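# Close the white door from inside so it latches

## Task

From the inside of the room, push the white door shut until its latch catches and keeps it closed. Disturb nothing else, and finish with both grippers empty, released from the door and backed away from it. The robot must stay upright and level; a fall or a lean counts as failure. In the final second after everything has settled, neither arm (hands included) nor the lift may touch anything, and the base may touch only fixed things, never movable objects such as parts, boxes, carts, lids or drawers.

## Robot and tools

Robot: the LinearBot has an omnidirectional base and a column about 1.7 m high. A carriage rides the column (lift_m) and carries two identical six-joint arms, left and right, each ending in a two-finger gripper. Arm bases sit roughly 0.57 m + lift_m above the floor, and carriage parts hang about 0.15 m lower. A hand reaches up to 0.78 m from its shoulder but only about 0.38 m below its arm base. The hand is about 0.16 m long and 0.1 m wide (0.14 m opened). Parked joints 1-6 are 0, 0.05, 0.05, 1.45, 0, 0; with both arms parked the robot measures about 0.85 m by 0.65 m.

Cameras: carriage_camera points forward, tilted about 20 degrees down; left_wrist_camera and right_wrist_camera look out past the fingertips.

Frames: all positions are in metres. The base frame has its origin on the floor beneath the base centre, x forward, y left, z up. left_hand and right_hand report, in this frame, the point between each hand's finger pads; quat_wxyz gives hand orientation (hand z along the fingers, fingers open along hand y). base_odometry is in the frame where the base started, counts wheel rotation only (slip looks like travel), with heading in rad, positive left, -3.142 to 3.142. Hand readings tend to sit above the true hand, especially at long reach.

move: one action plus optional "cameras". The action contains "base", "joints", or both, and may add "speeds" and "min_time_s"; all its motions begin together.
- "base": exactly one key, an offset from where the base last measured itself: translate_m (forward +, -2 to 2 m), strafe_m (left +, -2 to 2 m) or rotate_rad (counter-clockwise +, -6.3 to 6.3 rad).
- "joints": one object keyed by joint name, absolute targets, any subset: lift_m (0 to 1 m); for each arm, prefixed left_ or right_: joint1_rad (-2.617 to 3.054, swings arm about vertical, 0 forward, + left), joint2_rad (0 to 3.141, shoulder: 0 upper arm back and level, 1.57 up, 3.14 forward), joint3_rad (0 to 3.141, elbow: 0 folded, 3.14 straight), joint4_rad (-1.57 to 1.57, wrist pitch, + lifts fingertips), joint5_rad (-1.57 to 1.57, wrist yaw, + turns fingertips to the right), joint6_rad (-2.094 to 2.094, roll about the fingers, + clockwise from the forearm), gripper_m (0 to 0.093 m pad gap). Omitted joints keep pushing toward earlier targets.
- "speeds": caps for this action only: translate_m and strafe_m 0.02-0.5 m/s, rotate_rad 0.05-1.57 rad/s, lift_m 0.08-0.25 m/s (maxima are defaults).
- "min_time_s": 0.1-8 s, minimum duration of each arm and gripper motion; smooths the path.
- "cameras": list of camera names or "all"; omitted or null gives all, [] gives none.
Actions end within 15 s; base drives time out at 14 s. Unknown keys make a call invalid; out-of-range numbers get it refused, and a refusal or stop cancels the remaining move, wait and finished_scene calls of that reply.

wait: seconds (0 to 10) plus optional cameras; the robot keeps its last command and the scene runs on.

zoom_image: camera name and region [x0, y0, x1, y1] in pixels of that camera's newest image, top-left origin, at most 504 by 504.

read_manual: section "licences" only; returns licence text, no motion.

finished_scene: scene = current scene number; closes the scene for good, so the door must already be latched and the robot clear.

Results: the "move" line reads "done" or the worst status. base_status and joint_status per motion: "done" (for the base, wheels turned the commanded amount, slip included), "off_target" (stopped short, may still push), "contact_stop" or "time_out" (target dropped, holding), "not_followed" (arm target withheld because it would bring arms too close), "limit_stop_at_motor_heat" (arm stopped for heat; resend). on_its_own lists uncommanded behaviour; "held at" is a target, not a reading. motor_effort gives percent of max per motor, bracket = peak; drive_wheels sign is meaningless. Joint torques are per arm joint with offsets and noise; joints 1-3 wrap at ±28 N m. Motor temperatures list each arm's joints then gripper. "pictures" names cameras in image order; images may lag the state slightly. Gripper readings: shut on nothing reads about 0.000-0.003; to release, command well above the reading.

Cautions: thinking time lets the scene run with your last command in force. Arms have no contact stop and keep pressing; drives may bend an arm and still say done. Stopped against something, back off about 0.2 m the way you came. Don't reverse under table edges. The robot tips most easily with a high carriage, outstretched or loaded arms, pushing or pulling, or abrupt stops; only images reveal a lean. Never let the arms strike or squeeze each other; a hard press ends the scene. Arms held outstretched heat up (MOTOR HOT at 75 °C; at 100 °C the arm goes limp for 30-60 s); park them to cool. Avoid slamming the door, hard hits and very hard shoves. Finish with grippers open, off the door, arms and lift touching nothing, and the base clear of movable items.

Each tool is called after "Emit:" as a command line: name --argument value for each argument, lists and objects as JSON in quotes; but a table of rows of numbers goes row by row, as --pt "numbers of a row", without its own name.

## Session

Emit:
move

Scene clock: 0.00 s.
Joint torques (N m): no reading
Motor temperatures (°C): left_arm=[30 32 36 29 27 30 27] | right_arm=[31 33 33 30 29 29 31]
base_odometry: x=+0.000 y=+0.000 heading=+0.000
base_status: not commanded
joint_positions: lift_m=+0.300 left_joint1_rad=-0.004 left_joint2_rad=+0.043 left_joint3_rad=+0.038 left_joint4_rad=+1.478 left_joint5_rad=-0.003 left_joint6_rad=-0.042 left_gripper_m=+0.09396 right_joint1_rad=-0.020 right_joint2_rad=+0.054 right_joint3_rad=+0.039 right_joint4_rad=+1.497 right_joint5_rad=+0.020 right_joint6_rad=+0.048 right_gripper_m=+0.09396
joint_status: not commanded
motor_effort: lift_m=+18 drive_wheels=+2
left_hand: x=+0.2409 y=+0.2976 z=+1.3090 quat_wxyz=(+0.999, -0.002, +0.049, -0.023) (m; base frame)
right_hand: x=+0.2394 y=-0.3011 z=+1.3095 quat_wxyz=(+0.999, +0.011, +0.044, +0.013) (m; base frame)
pictures: carriage_camera, left_wrist_camera, right_wrist_camera
Images, in order (width x height): carriage_camera 672x504, left_wrist_camera 672x504, right_wrist_camera 672x504.

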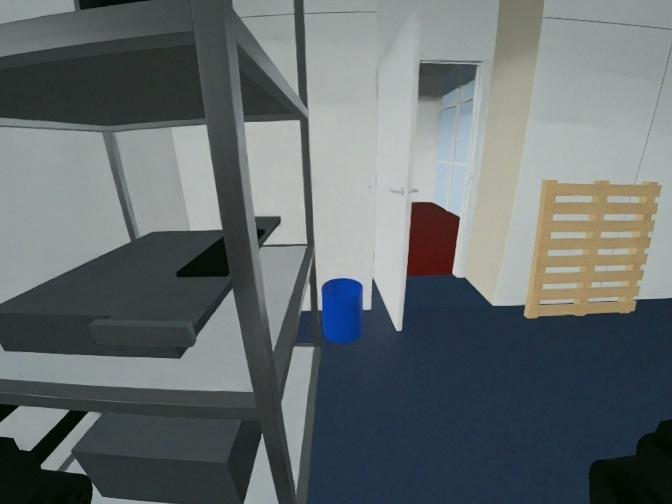

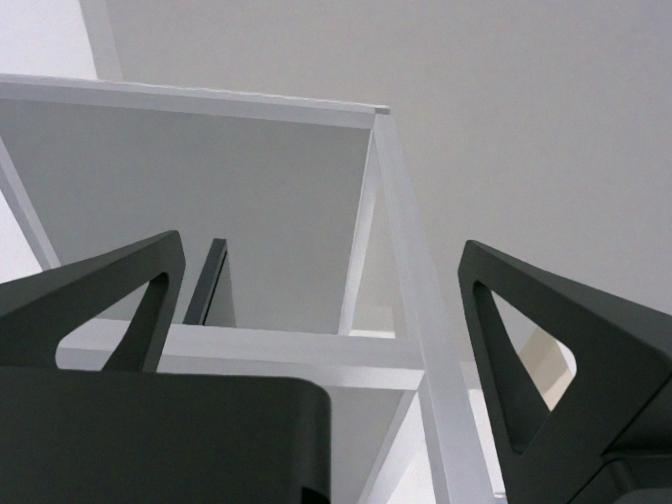

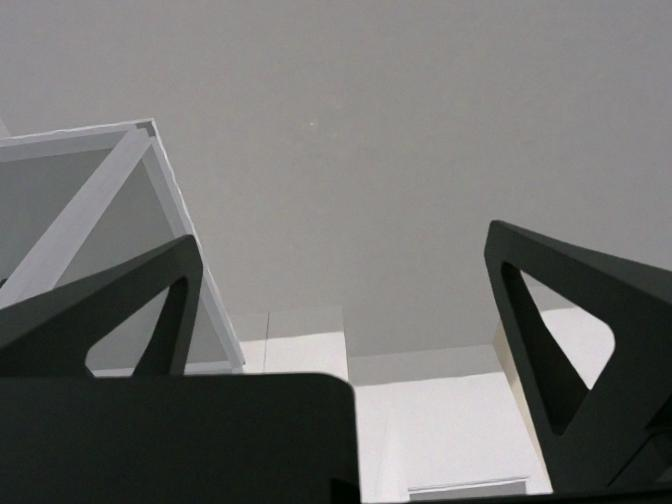

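Emit:
move --base '{"rotate_rad":0.025}' --cameras '[]'

Emit:
move --base '{"strafe_m":-0.7}' --joints '{"lift_m":0.2,"left_gripper_m":0,"right_gripper_m":0}' --cameras '["carriage_camera"]'

Emit:
move --base '{"translate_m":0.6}' --joints '{"left_joint1_rad":0.05,"left_joint2_rad":1.57,"left_joint3_rad":1.57,"left_joint4_rad":0,"left_joint5_rad":0}' --min_time_s 2 --cameras '["carriage_camera"]'

Scene clock: 8.00 s.
Joint torques (N m): left_arm=[-0.05 4.01 5.57 -0.18 0.12 0.06] | right_arm=[-0.06 3.99 5.78 -0.3 -0.09 -0.04]
move: done
base_odometry: x=+0.000 y=+0.000 heading=+0.025
base_status: done
joint_positions: lift_m=+0.300 left_joint1_rad=-0.004 left_joint2_rad=+0.043 left_joint3_rad=+0.038 left_joint4_rad=+1.478 left_joint5_rad=-0.003 left_joint6_rad=-0.042 left_gripper_m=+0.09396 right_joint1_rad=-0.020 right_joint2_rad=+0.054 right_joint3_rad=+0.039 right_joint4_rad=+1.497 right_joint5_rad=+0.020 right_joint6_rad=+0.048 right_gripper_m=+0.09396
joint_status: not commanded
motor_effort: lift_m=+18(18) drive_wheels=-1(5)
left_hand: x=+0.2409 y=+0.2976 z=+1.3090 quat_wxyz=(+0.999, -0.002, +0.049, -0.023) (m; base frame)
right_hand: x=+0.2394 y=-0.3011 z=+1.3095 quat_wxyz=(+0.999, +0.011, +0.044, +0.013) (m; base frame)
pictures: none
No camera images: "cameras" was empty.

Scene clock: 11.63 s.
Joint torques (N m): left_arm=[-0.38 4.04 5.65 -0.18 0.09 0.07] | right_arm=[-0.2 3.96 5.74 -0.3 -0.08 -0.05]
move: done
base_odometry: x=+0.017 y=-0.700 heading=+0.024
base_status: done
joint_positions: lift_m=+0.200 left_joint1_rad=-0.003 left_joint2_rad=+0.043 left_joint3_rad=+0.038 left_joint4_rad=+1.478 left_joint5_rad=-0.003 left_joint6_rad=-0.042 left_gripper_m=+0.00065 right_joint1_rad=-0.020 right_joint2_rad=+0.054 right_joint3_rad=+0.039 right_joint4_rad=+1.497 right_joint5_rad=+0.020 right_joint6_rad=+0.048 right_gripper_m=+0.00010
joint_status: all done
motor_effort: lift_m=+19(19) drive_wheels=-4(17)
left_hand: x=+0.2409 y=+0.2976 z=+1.2089 quat_wxyz=(+0.999, -0.002, +0.049, -0.022) (m; base frame)
right_hand: x=+0.2394 y=-0.3010 z=+1.2094 quat_wxyz=(+0.999, +0.011, +0.044, +0.014) (m; base frame)
pictures: carriage_camera
Images, in order (width x height): carriage_camera 672x504.

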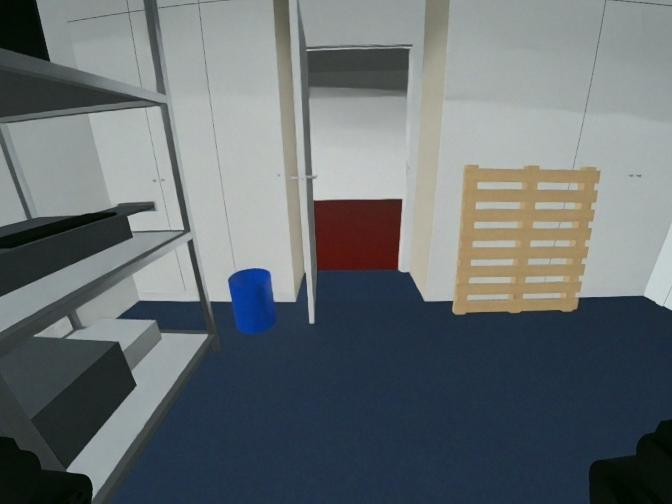

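Scene clock: 15.07 s.
Joint torques (N m): left_arm=[0.36 -7.61 9.57 1.86 0.16 0.03] | right_arm=[-0.13 3.99 5.76 -0.28 -0.08 -0.04]
move: done
base_odometry: x=+0.617 y=-0.686 heading=+0.024
base_status: done
joint_positions: lift_m=+0.200 left_joint1_rad=+0.043 left_joint2_rad=+1.567 left_joint3_rad=+1.541 left_joint4_rad=+0.009 left_joint5_rad=-0.003 left_joint6_rad=-0.042 left_gripper_m=+0.00064 right_joint1_rad=-0.020 right_joint2_rad=+0.054 right_joint3_rad=+0.039 right_joint4_rad=+1.496 right_joint5_rad=+0.020 right_joint6_rad=+0.048 right_gripper_m=+0.00010
joint_status: all done
motor_effort: lift_m=+18(19) drive_wheels=-3(13)
left_hand: x=+0.7258 y=+0.3196 z=+1.2078 quat_wxyz=(+0.701, -0.031, +0.712, +0.001) (m; base frame)
right_hand: x=+0.2395 y=-0.3011 z=+1.2094 quat_wxyz=(+0.999, +0.011, +0.045, +0.014) (m; base frame)
pictures: carriage_camera
Images, in order (width x height): carriage_camera 672x504.

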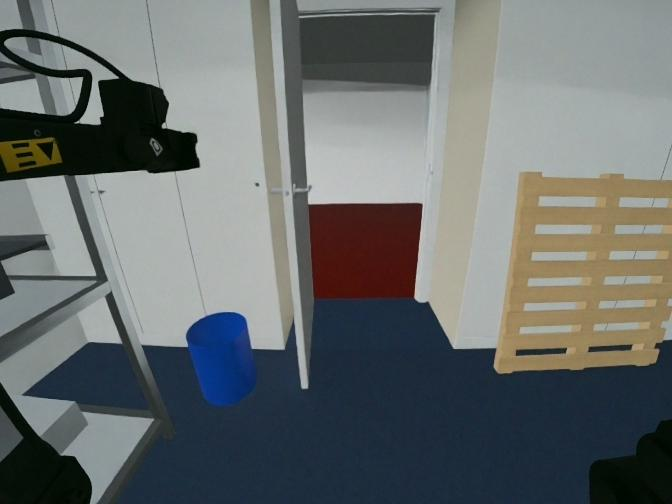

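Emit:
move --base '{"translate_m":0.75}' --speeds '{"translate_m":0.3}' --cameras '["carriage_camera"]'

Emit:
move --base '{"strafe_m":-0.65}' --speeds '{"strafe_m":0.15}' --cameras '["carriage_camera"]'

Emit:
move --base '{"translate_m":0.14}' --speeds '{"translate_m":0.12}' --cameras '["carriage_camera"]'

Emit:
move --base '{"translate_m":-0.28}' --cameras '["carriage_camera"]'

Scene clock: 31.60 s.
Joint torques (N m): left_arm=[0.49 -7.8 9.4 1.9 0.1 0.06] | right_arm=[-0.1 3.97 5.82 -0.33 -0.08 -0.03]
Motor temperatures (°C): left_arm=[30 34 42 33 27 30 28] | right_arm=[31 34 34 30 29 29 31]
move: done
base_odometry: x=+1.366 y=-0.668 heading=+0.023
base_status: done
joint_positions: lift_m=+0.200 left_joint1_rad=+0.043 left_joint2_rad=+1.567 left_joint3_rad=+1.543 left_joint4_rad=+0.006 left_joint5_rad=-0.003 left_joint6_rad=-0.042 left_gripper_m=+0.00064 right_joint1_rad=-0.020 right_joint2_rad=+0.054 right_joint3_rad=+0.039 right_joint4_rad=+1.496 right_joint5_rad=+0.020 right_joint6_rad=+0.048 right_gripper_m=+0.00010
joint_status: not commanded
motor_effort: lift_m=+18(18) drive_wheels=-2(14)
left_hand: x=+0.7257 y=+0.3196 z=+1.2079 quat_wxyz=(+0.701, -0.031, +0.713, +0.001) (m; base frame)
right_hand: x=+0.2395 y=-0.3011 z=+1.2094 quat_wxyz=(+0.999, +0.011, +0.045, +0.014) (m; base frame)
pictures: carriage_camera
Images, in order (width x height): carriage_camera 672x504.

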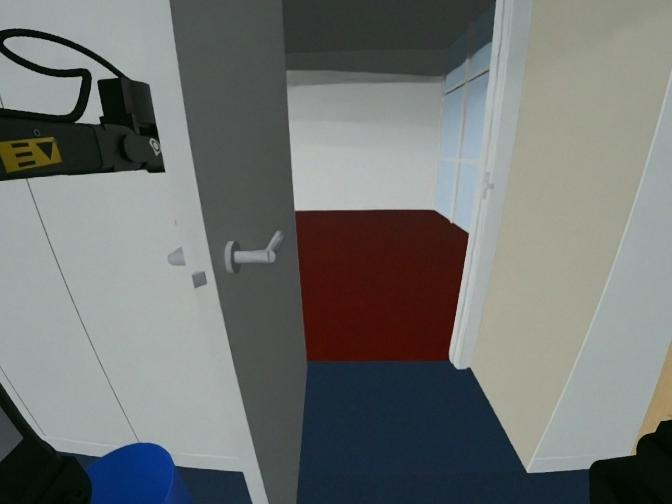

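Scene clock: 36.83 s.
Joint torques (N m): left_arm=[-0.59 -7.79 9.51 1.93 0.27 0.03] | right_arm=[-0.12 3.99 5.74 -0.3 -0.1 -0.04]
move: done
base_odometry: x=+1.382 y=-1.318 heading=+0.024
base_status: done
joint_positions: lift_m=+0.200 left_joint1_rad=+0.053 left_joint2_rad=+1.567 left_joint3_rad=+1.543 left_joint4_rad=+0.006 left_joint5_rad=-0.013 left_joint6_rad=-0.038 left_gripper_m=+0.00064 right_joint1_rad=-0.020 right_joint2_rad=+0.054 right_joint3_rad=+0.039 right_joint4_rad=+1.496 right_joint5_rad=+0.020 right_joint6_rad=+0.048 right_gripper_m=+0.00010
joint_status: not commanded
motor_effort: lift_m=+18(18) drive_wheels=+1(13)
left_hand: x=+0.7253 y=+0.3266 z=+1.2081 quat_wxyz=(+0.701, -0.037, +0.712, +0.010) (m; base frame)
right_hand: x=+0.2395 y=-0.3011 z=+1.2094 quat_wxyz=(+0.999, +0.011, +0.045, +0.014) (m; base frame)
pictures: carriage_camera
Images, in order (width x height): carriage_camera 672x504.

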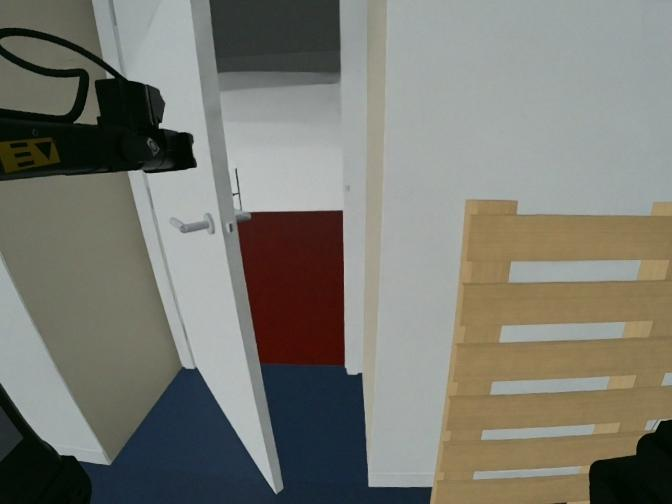

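Scene clock: 38.77 s.
Joint torques (N m): left_arm=[-0.58 -7.64 9.37 1.96 0.25 0.01] | right_arm=[-0.17 4.01 5.79 -0.31 -0.08 -0.05]
move: done
base_odometry: x=+1.522 y=-1.315 heading=+0.023
base_status: done
joint_positions: lift_m=+0.200 left_joint1_rad=+0.057 left_joint2_rad=+1.567 left_joint3_rad=+1.544 left_joint4_rad=+0.004 left_joint5_rad=-0.015 left_joint6_rad=-0.038 left_gripper_m=+0.00064 right_joint1_rad=-0.020 right_joint2_rad=+0.054 right_joint3_rad=+0.039 right_joint4_rad=+1.496 right_joint5_rad=+0.020 right_joint6_rad=+0.048 right_gripper_m=+0.00010
joint_status: not commanded
motor_effort: lift_m=+18(18) drive_wheels=-2(12)
left_hand: x=+0.7252 y=+0.3286 z=+1.2079 quat_wxyz=(+0.700, -0.039, +0.713, +0.012) (m; base frame)
right_hand: x=+0.2395 y=-0.3011 z=+1.2094 quat_wxyz=(+0.999, +0.011, +0.045, +0.014) (m; base frame)
pictures: carriage_camera
Images, in order (width x height): carriage_camera 672x504.

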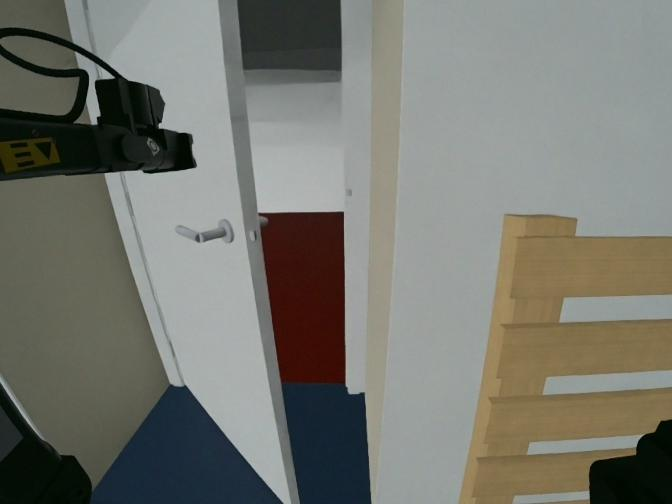

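Scene clock: 41.27 s.
Joint torques (N m): left_arm=[-0.59 -7.91 9.13 1.97 0.22 -0.01] | right_arm=[-0.13 4.01 5.81 -0.37 -0.09 -0.04]
move: done
base_odometry: x=+1.242 y=-1.322 heading=+0.023
base_status: done
joint_positions: lift_m=+0.200 left_joint1_rad=+0.056 left_joint2_rad=+1.568 left_joint3_rad=+1.546 left_joint4_rad=+0.001 left_joint5_rad=-0.014 left_joint6_rad=-0.038 left_gripper_m=+0.00064 right_joint1_rad=-0.020 right_joint2_rad=+0.054 right_joint3_rad=+0.039 right_joint4_rad=+1.497 right_joint5_rad=+0.020 right_joint6_rad=+0.048 right_gripper_m=+0.00010
joint_status: not commanded
motor_effort: lift_m=+18(18) drive_wheels=-1(15)
left_hand: x=+0.7255 y=+0.3280 z=+1.2078 quat_wxyz=(+0.700, -0.038, +0.713, +0.011) (m; base frame)
right_hand: x=+0.2394 y=-0.3010 z=+1.2095 quat_wxyz=(+0.999, +0.011, +0.044, +0.014) (m; base frame)
pictures: carriage_camera
Images, in order (width x height): carriage_camera 672x504.

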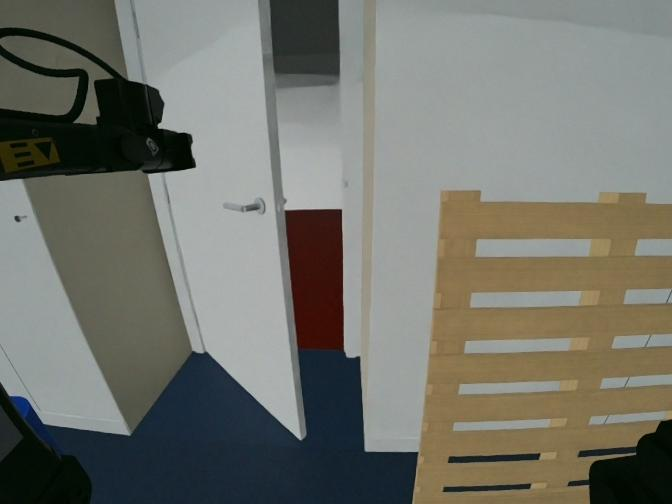

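Emit:
move --base '{"strafe_m":0.39}' --joints '{"left_joint1_rad":0,"left_joint2_rad":0.05,"left_joint3_rad":0.05,"left_joint4_rad":1.45,"left_joint5_rad":0,"left_joint6_rad":0}' --min_time_s 2 --cameras '["carriage_camera"]'

Emit:
move --joints '{"right_joint1_rad":0.1,"right_joint2_rad":2.3,"right_joint3_rad":2.3,"right_joint4_rad":0}' --min_time_s 1.5 --cameras '["carriage_camera"]'

Emit:
move --base '{"translate_m":0.5}' --speeds '{"translate_m":0.15}' --cameras '["carriage_camera"]'

Scene clock: 50.63 s.
Joint torques (N m): left_arm=[-0.66 3.06 4.53 0.05 0.26 0.16] | right_arm=[-0.17 3.97 5.81 -0.31 -0.1 -0.05]
move: done
base_odometry: x=+1.233 y=-0.932 heading=+0.023
base_status: done
joint_positions: lift_m=+0.200 left_joint1_rad=+0.006 left_joint2_rad=+0.057 left_joint3_rad=+0.058 left_joint4_rad=+1.435 left_joint5_rad=-0.011 left_joint6_rad=-0.011 left_gripper_m=+0.00064 right_joint1_rad=-0.020 right_joint2_rad=+0.054 right_joint3_rad=+0.039 right_joint4_rad=+1.497 right_joint5_rad=+0.020 right_joint6_rad=+0.048 right_gripper_m=+0.00010
joint_status: all done
motor_effort: lift_m=+18(18) drive_wheels=+1(12)
left_hand: x=+0.2497 y=+0.2992 z=+1.2130 quat_wxyz=(+0.998, -0.006, +0.068, -0.002) (m; base frame)
right_hand: x=+0.2394 y=-0.3011 z=+1.2095 quat_wxyz=(+0.999, +0.011, +0.044, +0.013) (m; base frame)
pictures: carriage_camera
Images, in order (width x height): carriage_camera 672x504.

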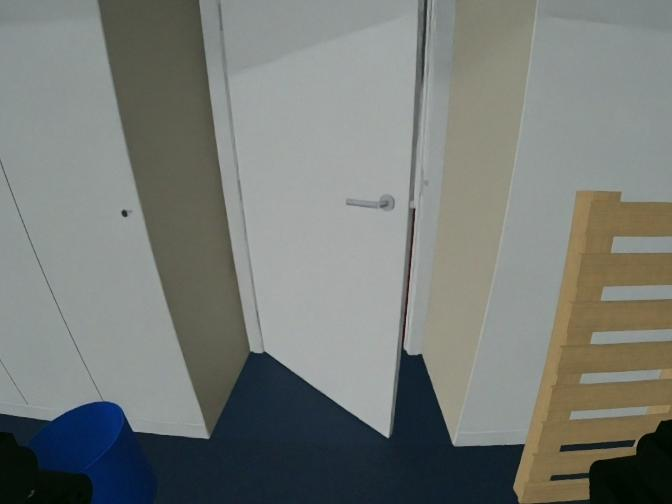

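Scene clock: 52.83 s.
Joint torques (N m): left_arm=[-0.68 3.06 4.62 0.04 0.23 0.13] | right_arm=[0.72 -12.97 10.4 2.17 -0.17 -0.06]
move: done
base_odometry: x=+1.233 y=-0.932 heading=+0.023
base_status: not commanded
joint_positions: lift_m=+0.200 left_joint1_rad=+0.006 left_joint2_rad=+0.057 left_joint3_rad=+0.058 left_joint4_rad=+1.437 left_joint5_rad=-0.011 left_joint6_rad=-0.011 left_gripper_m=+0.00064 right_joint1_rad=+0.091 right_joint2_rad=+2.290 right_joint3_rad=+2.272 right_joint4_rad=+0.010 right_joint5_rad=+0.029 right_joint6_rad=+0.048 right_gripper_m=+0.00009
joint_status: all done
motor_effort: lift_m=+18(18) drive_wheels=+2(4)
left_hand: x=+0.2490 y=+0.2992 z=+1.2132 quat_wxyz=(+0.998, -0.006, +0.066, -0.002) (m; base frame)
right_hand: x=+0.8984 y=-0.2399 z=+1.1469 quat_wxyz=(+0.704, -0.005, +0.710, +0.038) (m; base frame)
pictures: carriage_camera
Images, in order (width x height): carriage_camera 672x504.

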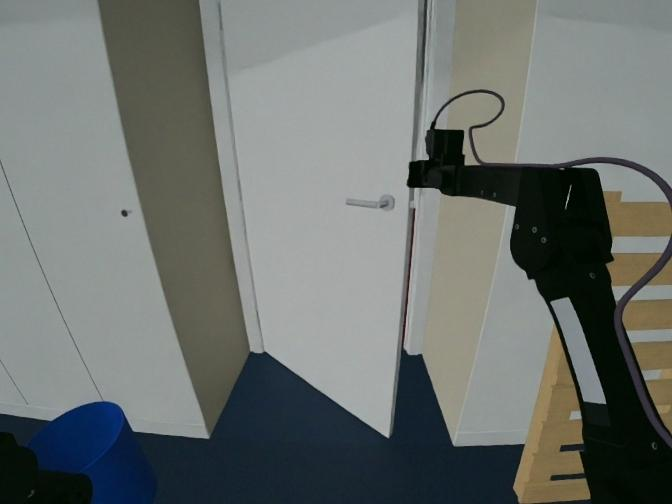

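Scene clock: 57.07 s.
Joint torques (N m): left_arm=[-0.49 3.32 4.67 -0.07 0.25 0.18] | right_arm=[0.42 -13.15 9.48 2.34 -0.17 -0.01]
move: done
base_odometry: x=+1.733 y=-0.920 heading=+0.024
base_status: done
joint_positions: lift_m=+0.200 left_joint1_rad=+0.006 left_joint2_rad=+0.056 left_joint3_rad=+0.057 left_joint4_rad=+1.443 left_joint5_rad=-0.011 left_joint6_rad=-0.011 left_gripper_m=+0.00064 right_joint1_rad=+0.095 right_joint2_rad=+2.290 right_joint3_rad=+2.281 right_joint4_rad=-0.009 right_joint5_rad=+0.032 right_joint6_rad=+0.045 right_gripper_m=+0.00001
joint_status: not commanded
motor_effort: lift_m=+18(18) drive_wheels=-2(16)
left_hand: x=+0.2476 y=+0.2992 z=+1.2131 quat_wxyz=(+0.998, -0.006, +0.063, -0.002) (m; base frame)
right_hand: x=+0.8977 y=-0.2375 z=+1.1463 quat_wxyz=(+0.700, -0.007, +0.713, +0.038) (m; base frame)
pictures: carriage_camera
Images, in order (width x height): carriage_camera 672x504.

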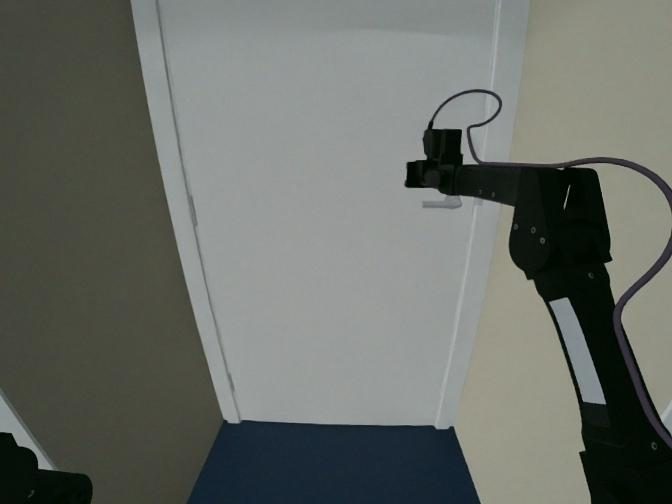

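Emit:
move --base '{"translate_m":0.08}' --speeds '{"translate_m":0.1}' --cameras '["carriage_camera"]'

Scene clock: 65.53 s.
Joint torques (N m): left_arm=[-0.69 3.18 4.78 -0.06 0.2 0.18] | right_arm=[-0.34 -4.4 9.31 4.89 -0.2 -0.02]
Motor temperatures (°C): left_arm=[30 34 42 32 28 30 28] | right_arm=[31 42 37 35 30 29 31]
move: done
base_odometry: x=+1.812 y=-0.918 heading=+0.024
base_status: done
joint_positions: lift_m=+0.200 left_joint1_rad=+0.006 left_joint2_rad=+0.056 left_joint3_rad=+0.056 left_joint4_rad=+1.446 left_joint5_rad=-0.010 left_joint6_rad=-0.011 left_gripper_m=+0.00064 right_joint1_rad=+0.102 right_joint2_rad=+2.201 right_joint3_rad=+2.281 right_joint4_rad=-0.234 right_joint5_rad=+0.033 right_joint6_rad=+0.045 right_gripper_m=+0.00002
joint_status: not commanded
motor_effort: lift_m=+18(19) drive_wheels=+8(17)
left_hand: x=+0.2471 y=+0.2991 z=+1.2128 quat_wxyz=(+0.998, -0.006, +0.062, -0.002) (m; base frame)
right_hand: x=+0.8703 y=-0.2360 z=+1.1490 quat_wxyz=(+0.650, -0.011, +0.759, +0.035) (m; base frame)
pictures: carriage_camera
Images, in order (width x height): carriage_camera 672x504.

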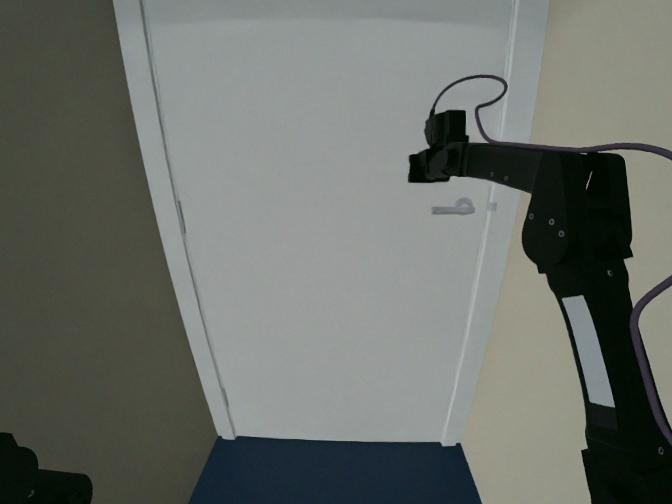

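Emit:
move --base '{"translate_m":0.06}' --speeds '{"translate_m":0.1}' --cameras '["carriage_camera"]'

Emit:
zoom_image --camera "carriage_camera" --region '[420, 150, 560, 255]'

Scene clock: 71.23 s.
Joint torques (N m): left_arm=[-0.75 3.28 4.67 -0.11 0.22 0.18] | right_arm=[-0.83 6.45 5.53 7.69 -0.06 -0.01]
Motor temperatures (°C): left_arm=[30 34 41 32 28 30 28] | right_arm=[31 41 38 46 30 29 31]
move: done
base_odometry: x=+1.872 y=-0.917 heading=+0.023
base_status: done
joint_positions: lift_m=+0.200 left_joint1_rad=+0.006 left_joint2_rad=+0.056 left_joint3_rad=+0.056 left_joint4_rad=+1.447 left_joint5_rad=-0.010 left_joint6_rad=-0.011 left_gripper_m=+0.00064 right_joint1_rad=+0.108 right_joint2_rad=+2.093 right_joint3_rad=+2.316 right_joint4_rad=-0.604 right_joint5_rad=+0.020 right_joint6_rad=+0.045 right_gripper_m=+0.00003
joint_status: not commanded
motor_effort: lift_m=+18(19) drive_wheels=+11(23)
left_hand: x=+0.2470 y=+0.2991 z=+1.2128 quat_wxyz=(+0.998, -0.006, +0.062, -0.002) (m; base frame)
right_hand: x=+0.8175 y=-0.2355 z=+1.1442 quat_wxyz=(+0.559, -0.020, +0.828, +0.034) (m; base frame)
pictures: carriage_camera
Images, in order (width x height): carriage_camera 672x504.

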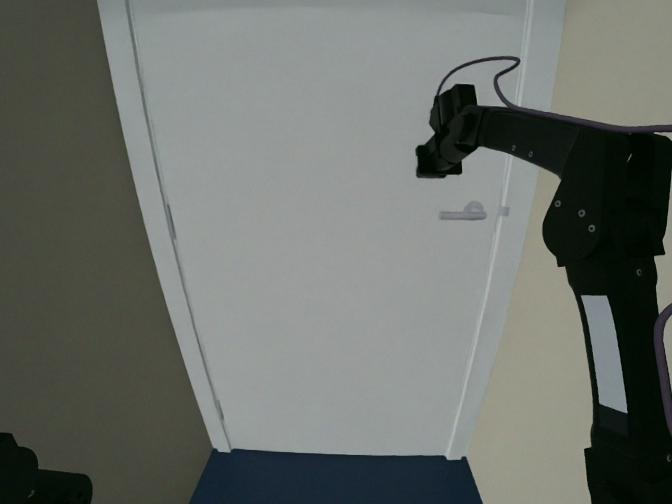

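Scaled by 3.600 from the camera's 672x504 image, which has a finer 960x720 frame.

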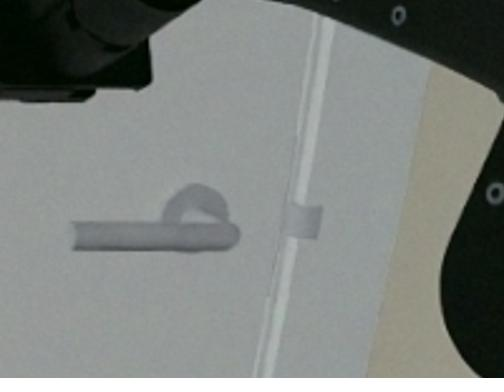

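Emit:
move --base '{"translate_m":-0.45}' --speeds '{"translate_m":0.25}' --cameras '["carriage_camera"]'

Emit:
zoom_image --camera "carriage_camera" --region '[360, 120, 480, 380]'

Scene clock: 80.80 s.
Joint torques (N m): left_arm=[-0.51 3.33 4.68 -0.09 0.23 0.18] | right_arm=[-0.8 -14.37 7.72 2.38 -0.2 -0.02]
Motor temperatures (°C): left_arm=[30 34 41 32 28 30 28] | right_arm=[31 41 38 60 30 29 31]
move: done
base_odometry: x=+1.422 y=-0.927 heading=+0.023
base_status: done
joint_positions: lift_m=+0.200 left_joint1_rad=+0.006 left_joint2_rad=+0.056 left_joint3_rad=+0.056 left_joint4_rad=+1.447 left_joint5_rad=-0.010 left_joint6_rad=-0.011 left_gripper_m=+0.00064 right_joint1_rad=+0.107 right_joint2_rad=+2.304 right_joint3_rad=+2.301 right_joint4_rad=-0.009 right_joint5_rad=+0.032 right_joint6_rad=+0.045 right_gripper_m=+0.00003
joint_status: not commanded
motor_effort: lift_m=+18(19) drive_wheels=+1(12)
left_hand: x=+0.2471 y=+0.2991 z=+1.2128 quat_wxyz=(+0.998, -0.005, +0.062, -0.002) (m; base frame)
right_hand: x=+0.8995 y=-0.2292 z=+1.1466 quat_wxyz=(+0.702, -0.011, +0.711, +0.042) (m; base frame)
pictures: carriage_camera
Images, in order (width x height): carriage_camera 672x504.

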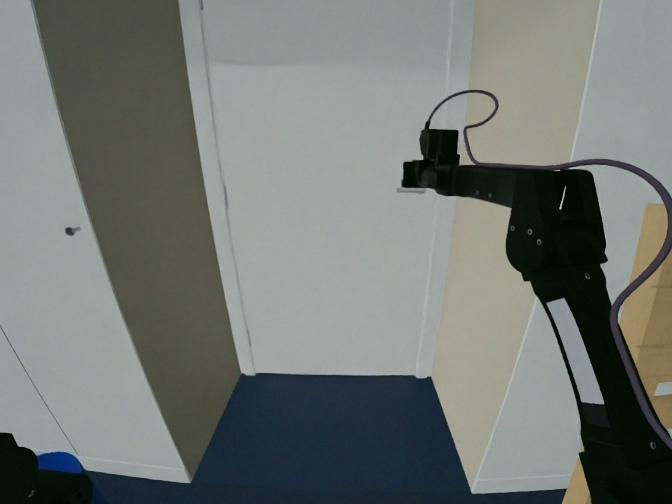

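Scaled by 1.938 from the camera's 672x504 image, which has a finer 960x720 frame.

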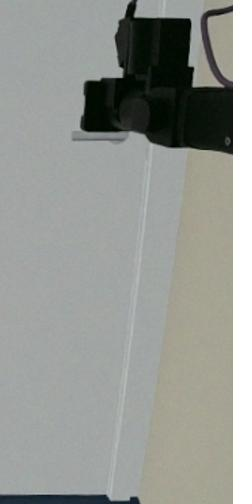

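Emit:
finished_scene --scene 2

The scene is finished: the task was done.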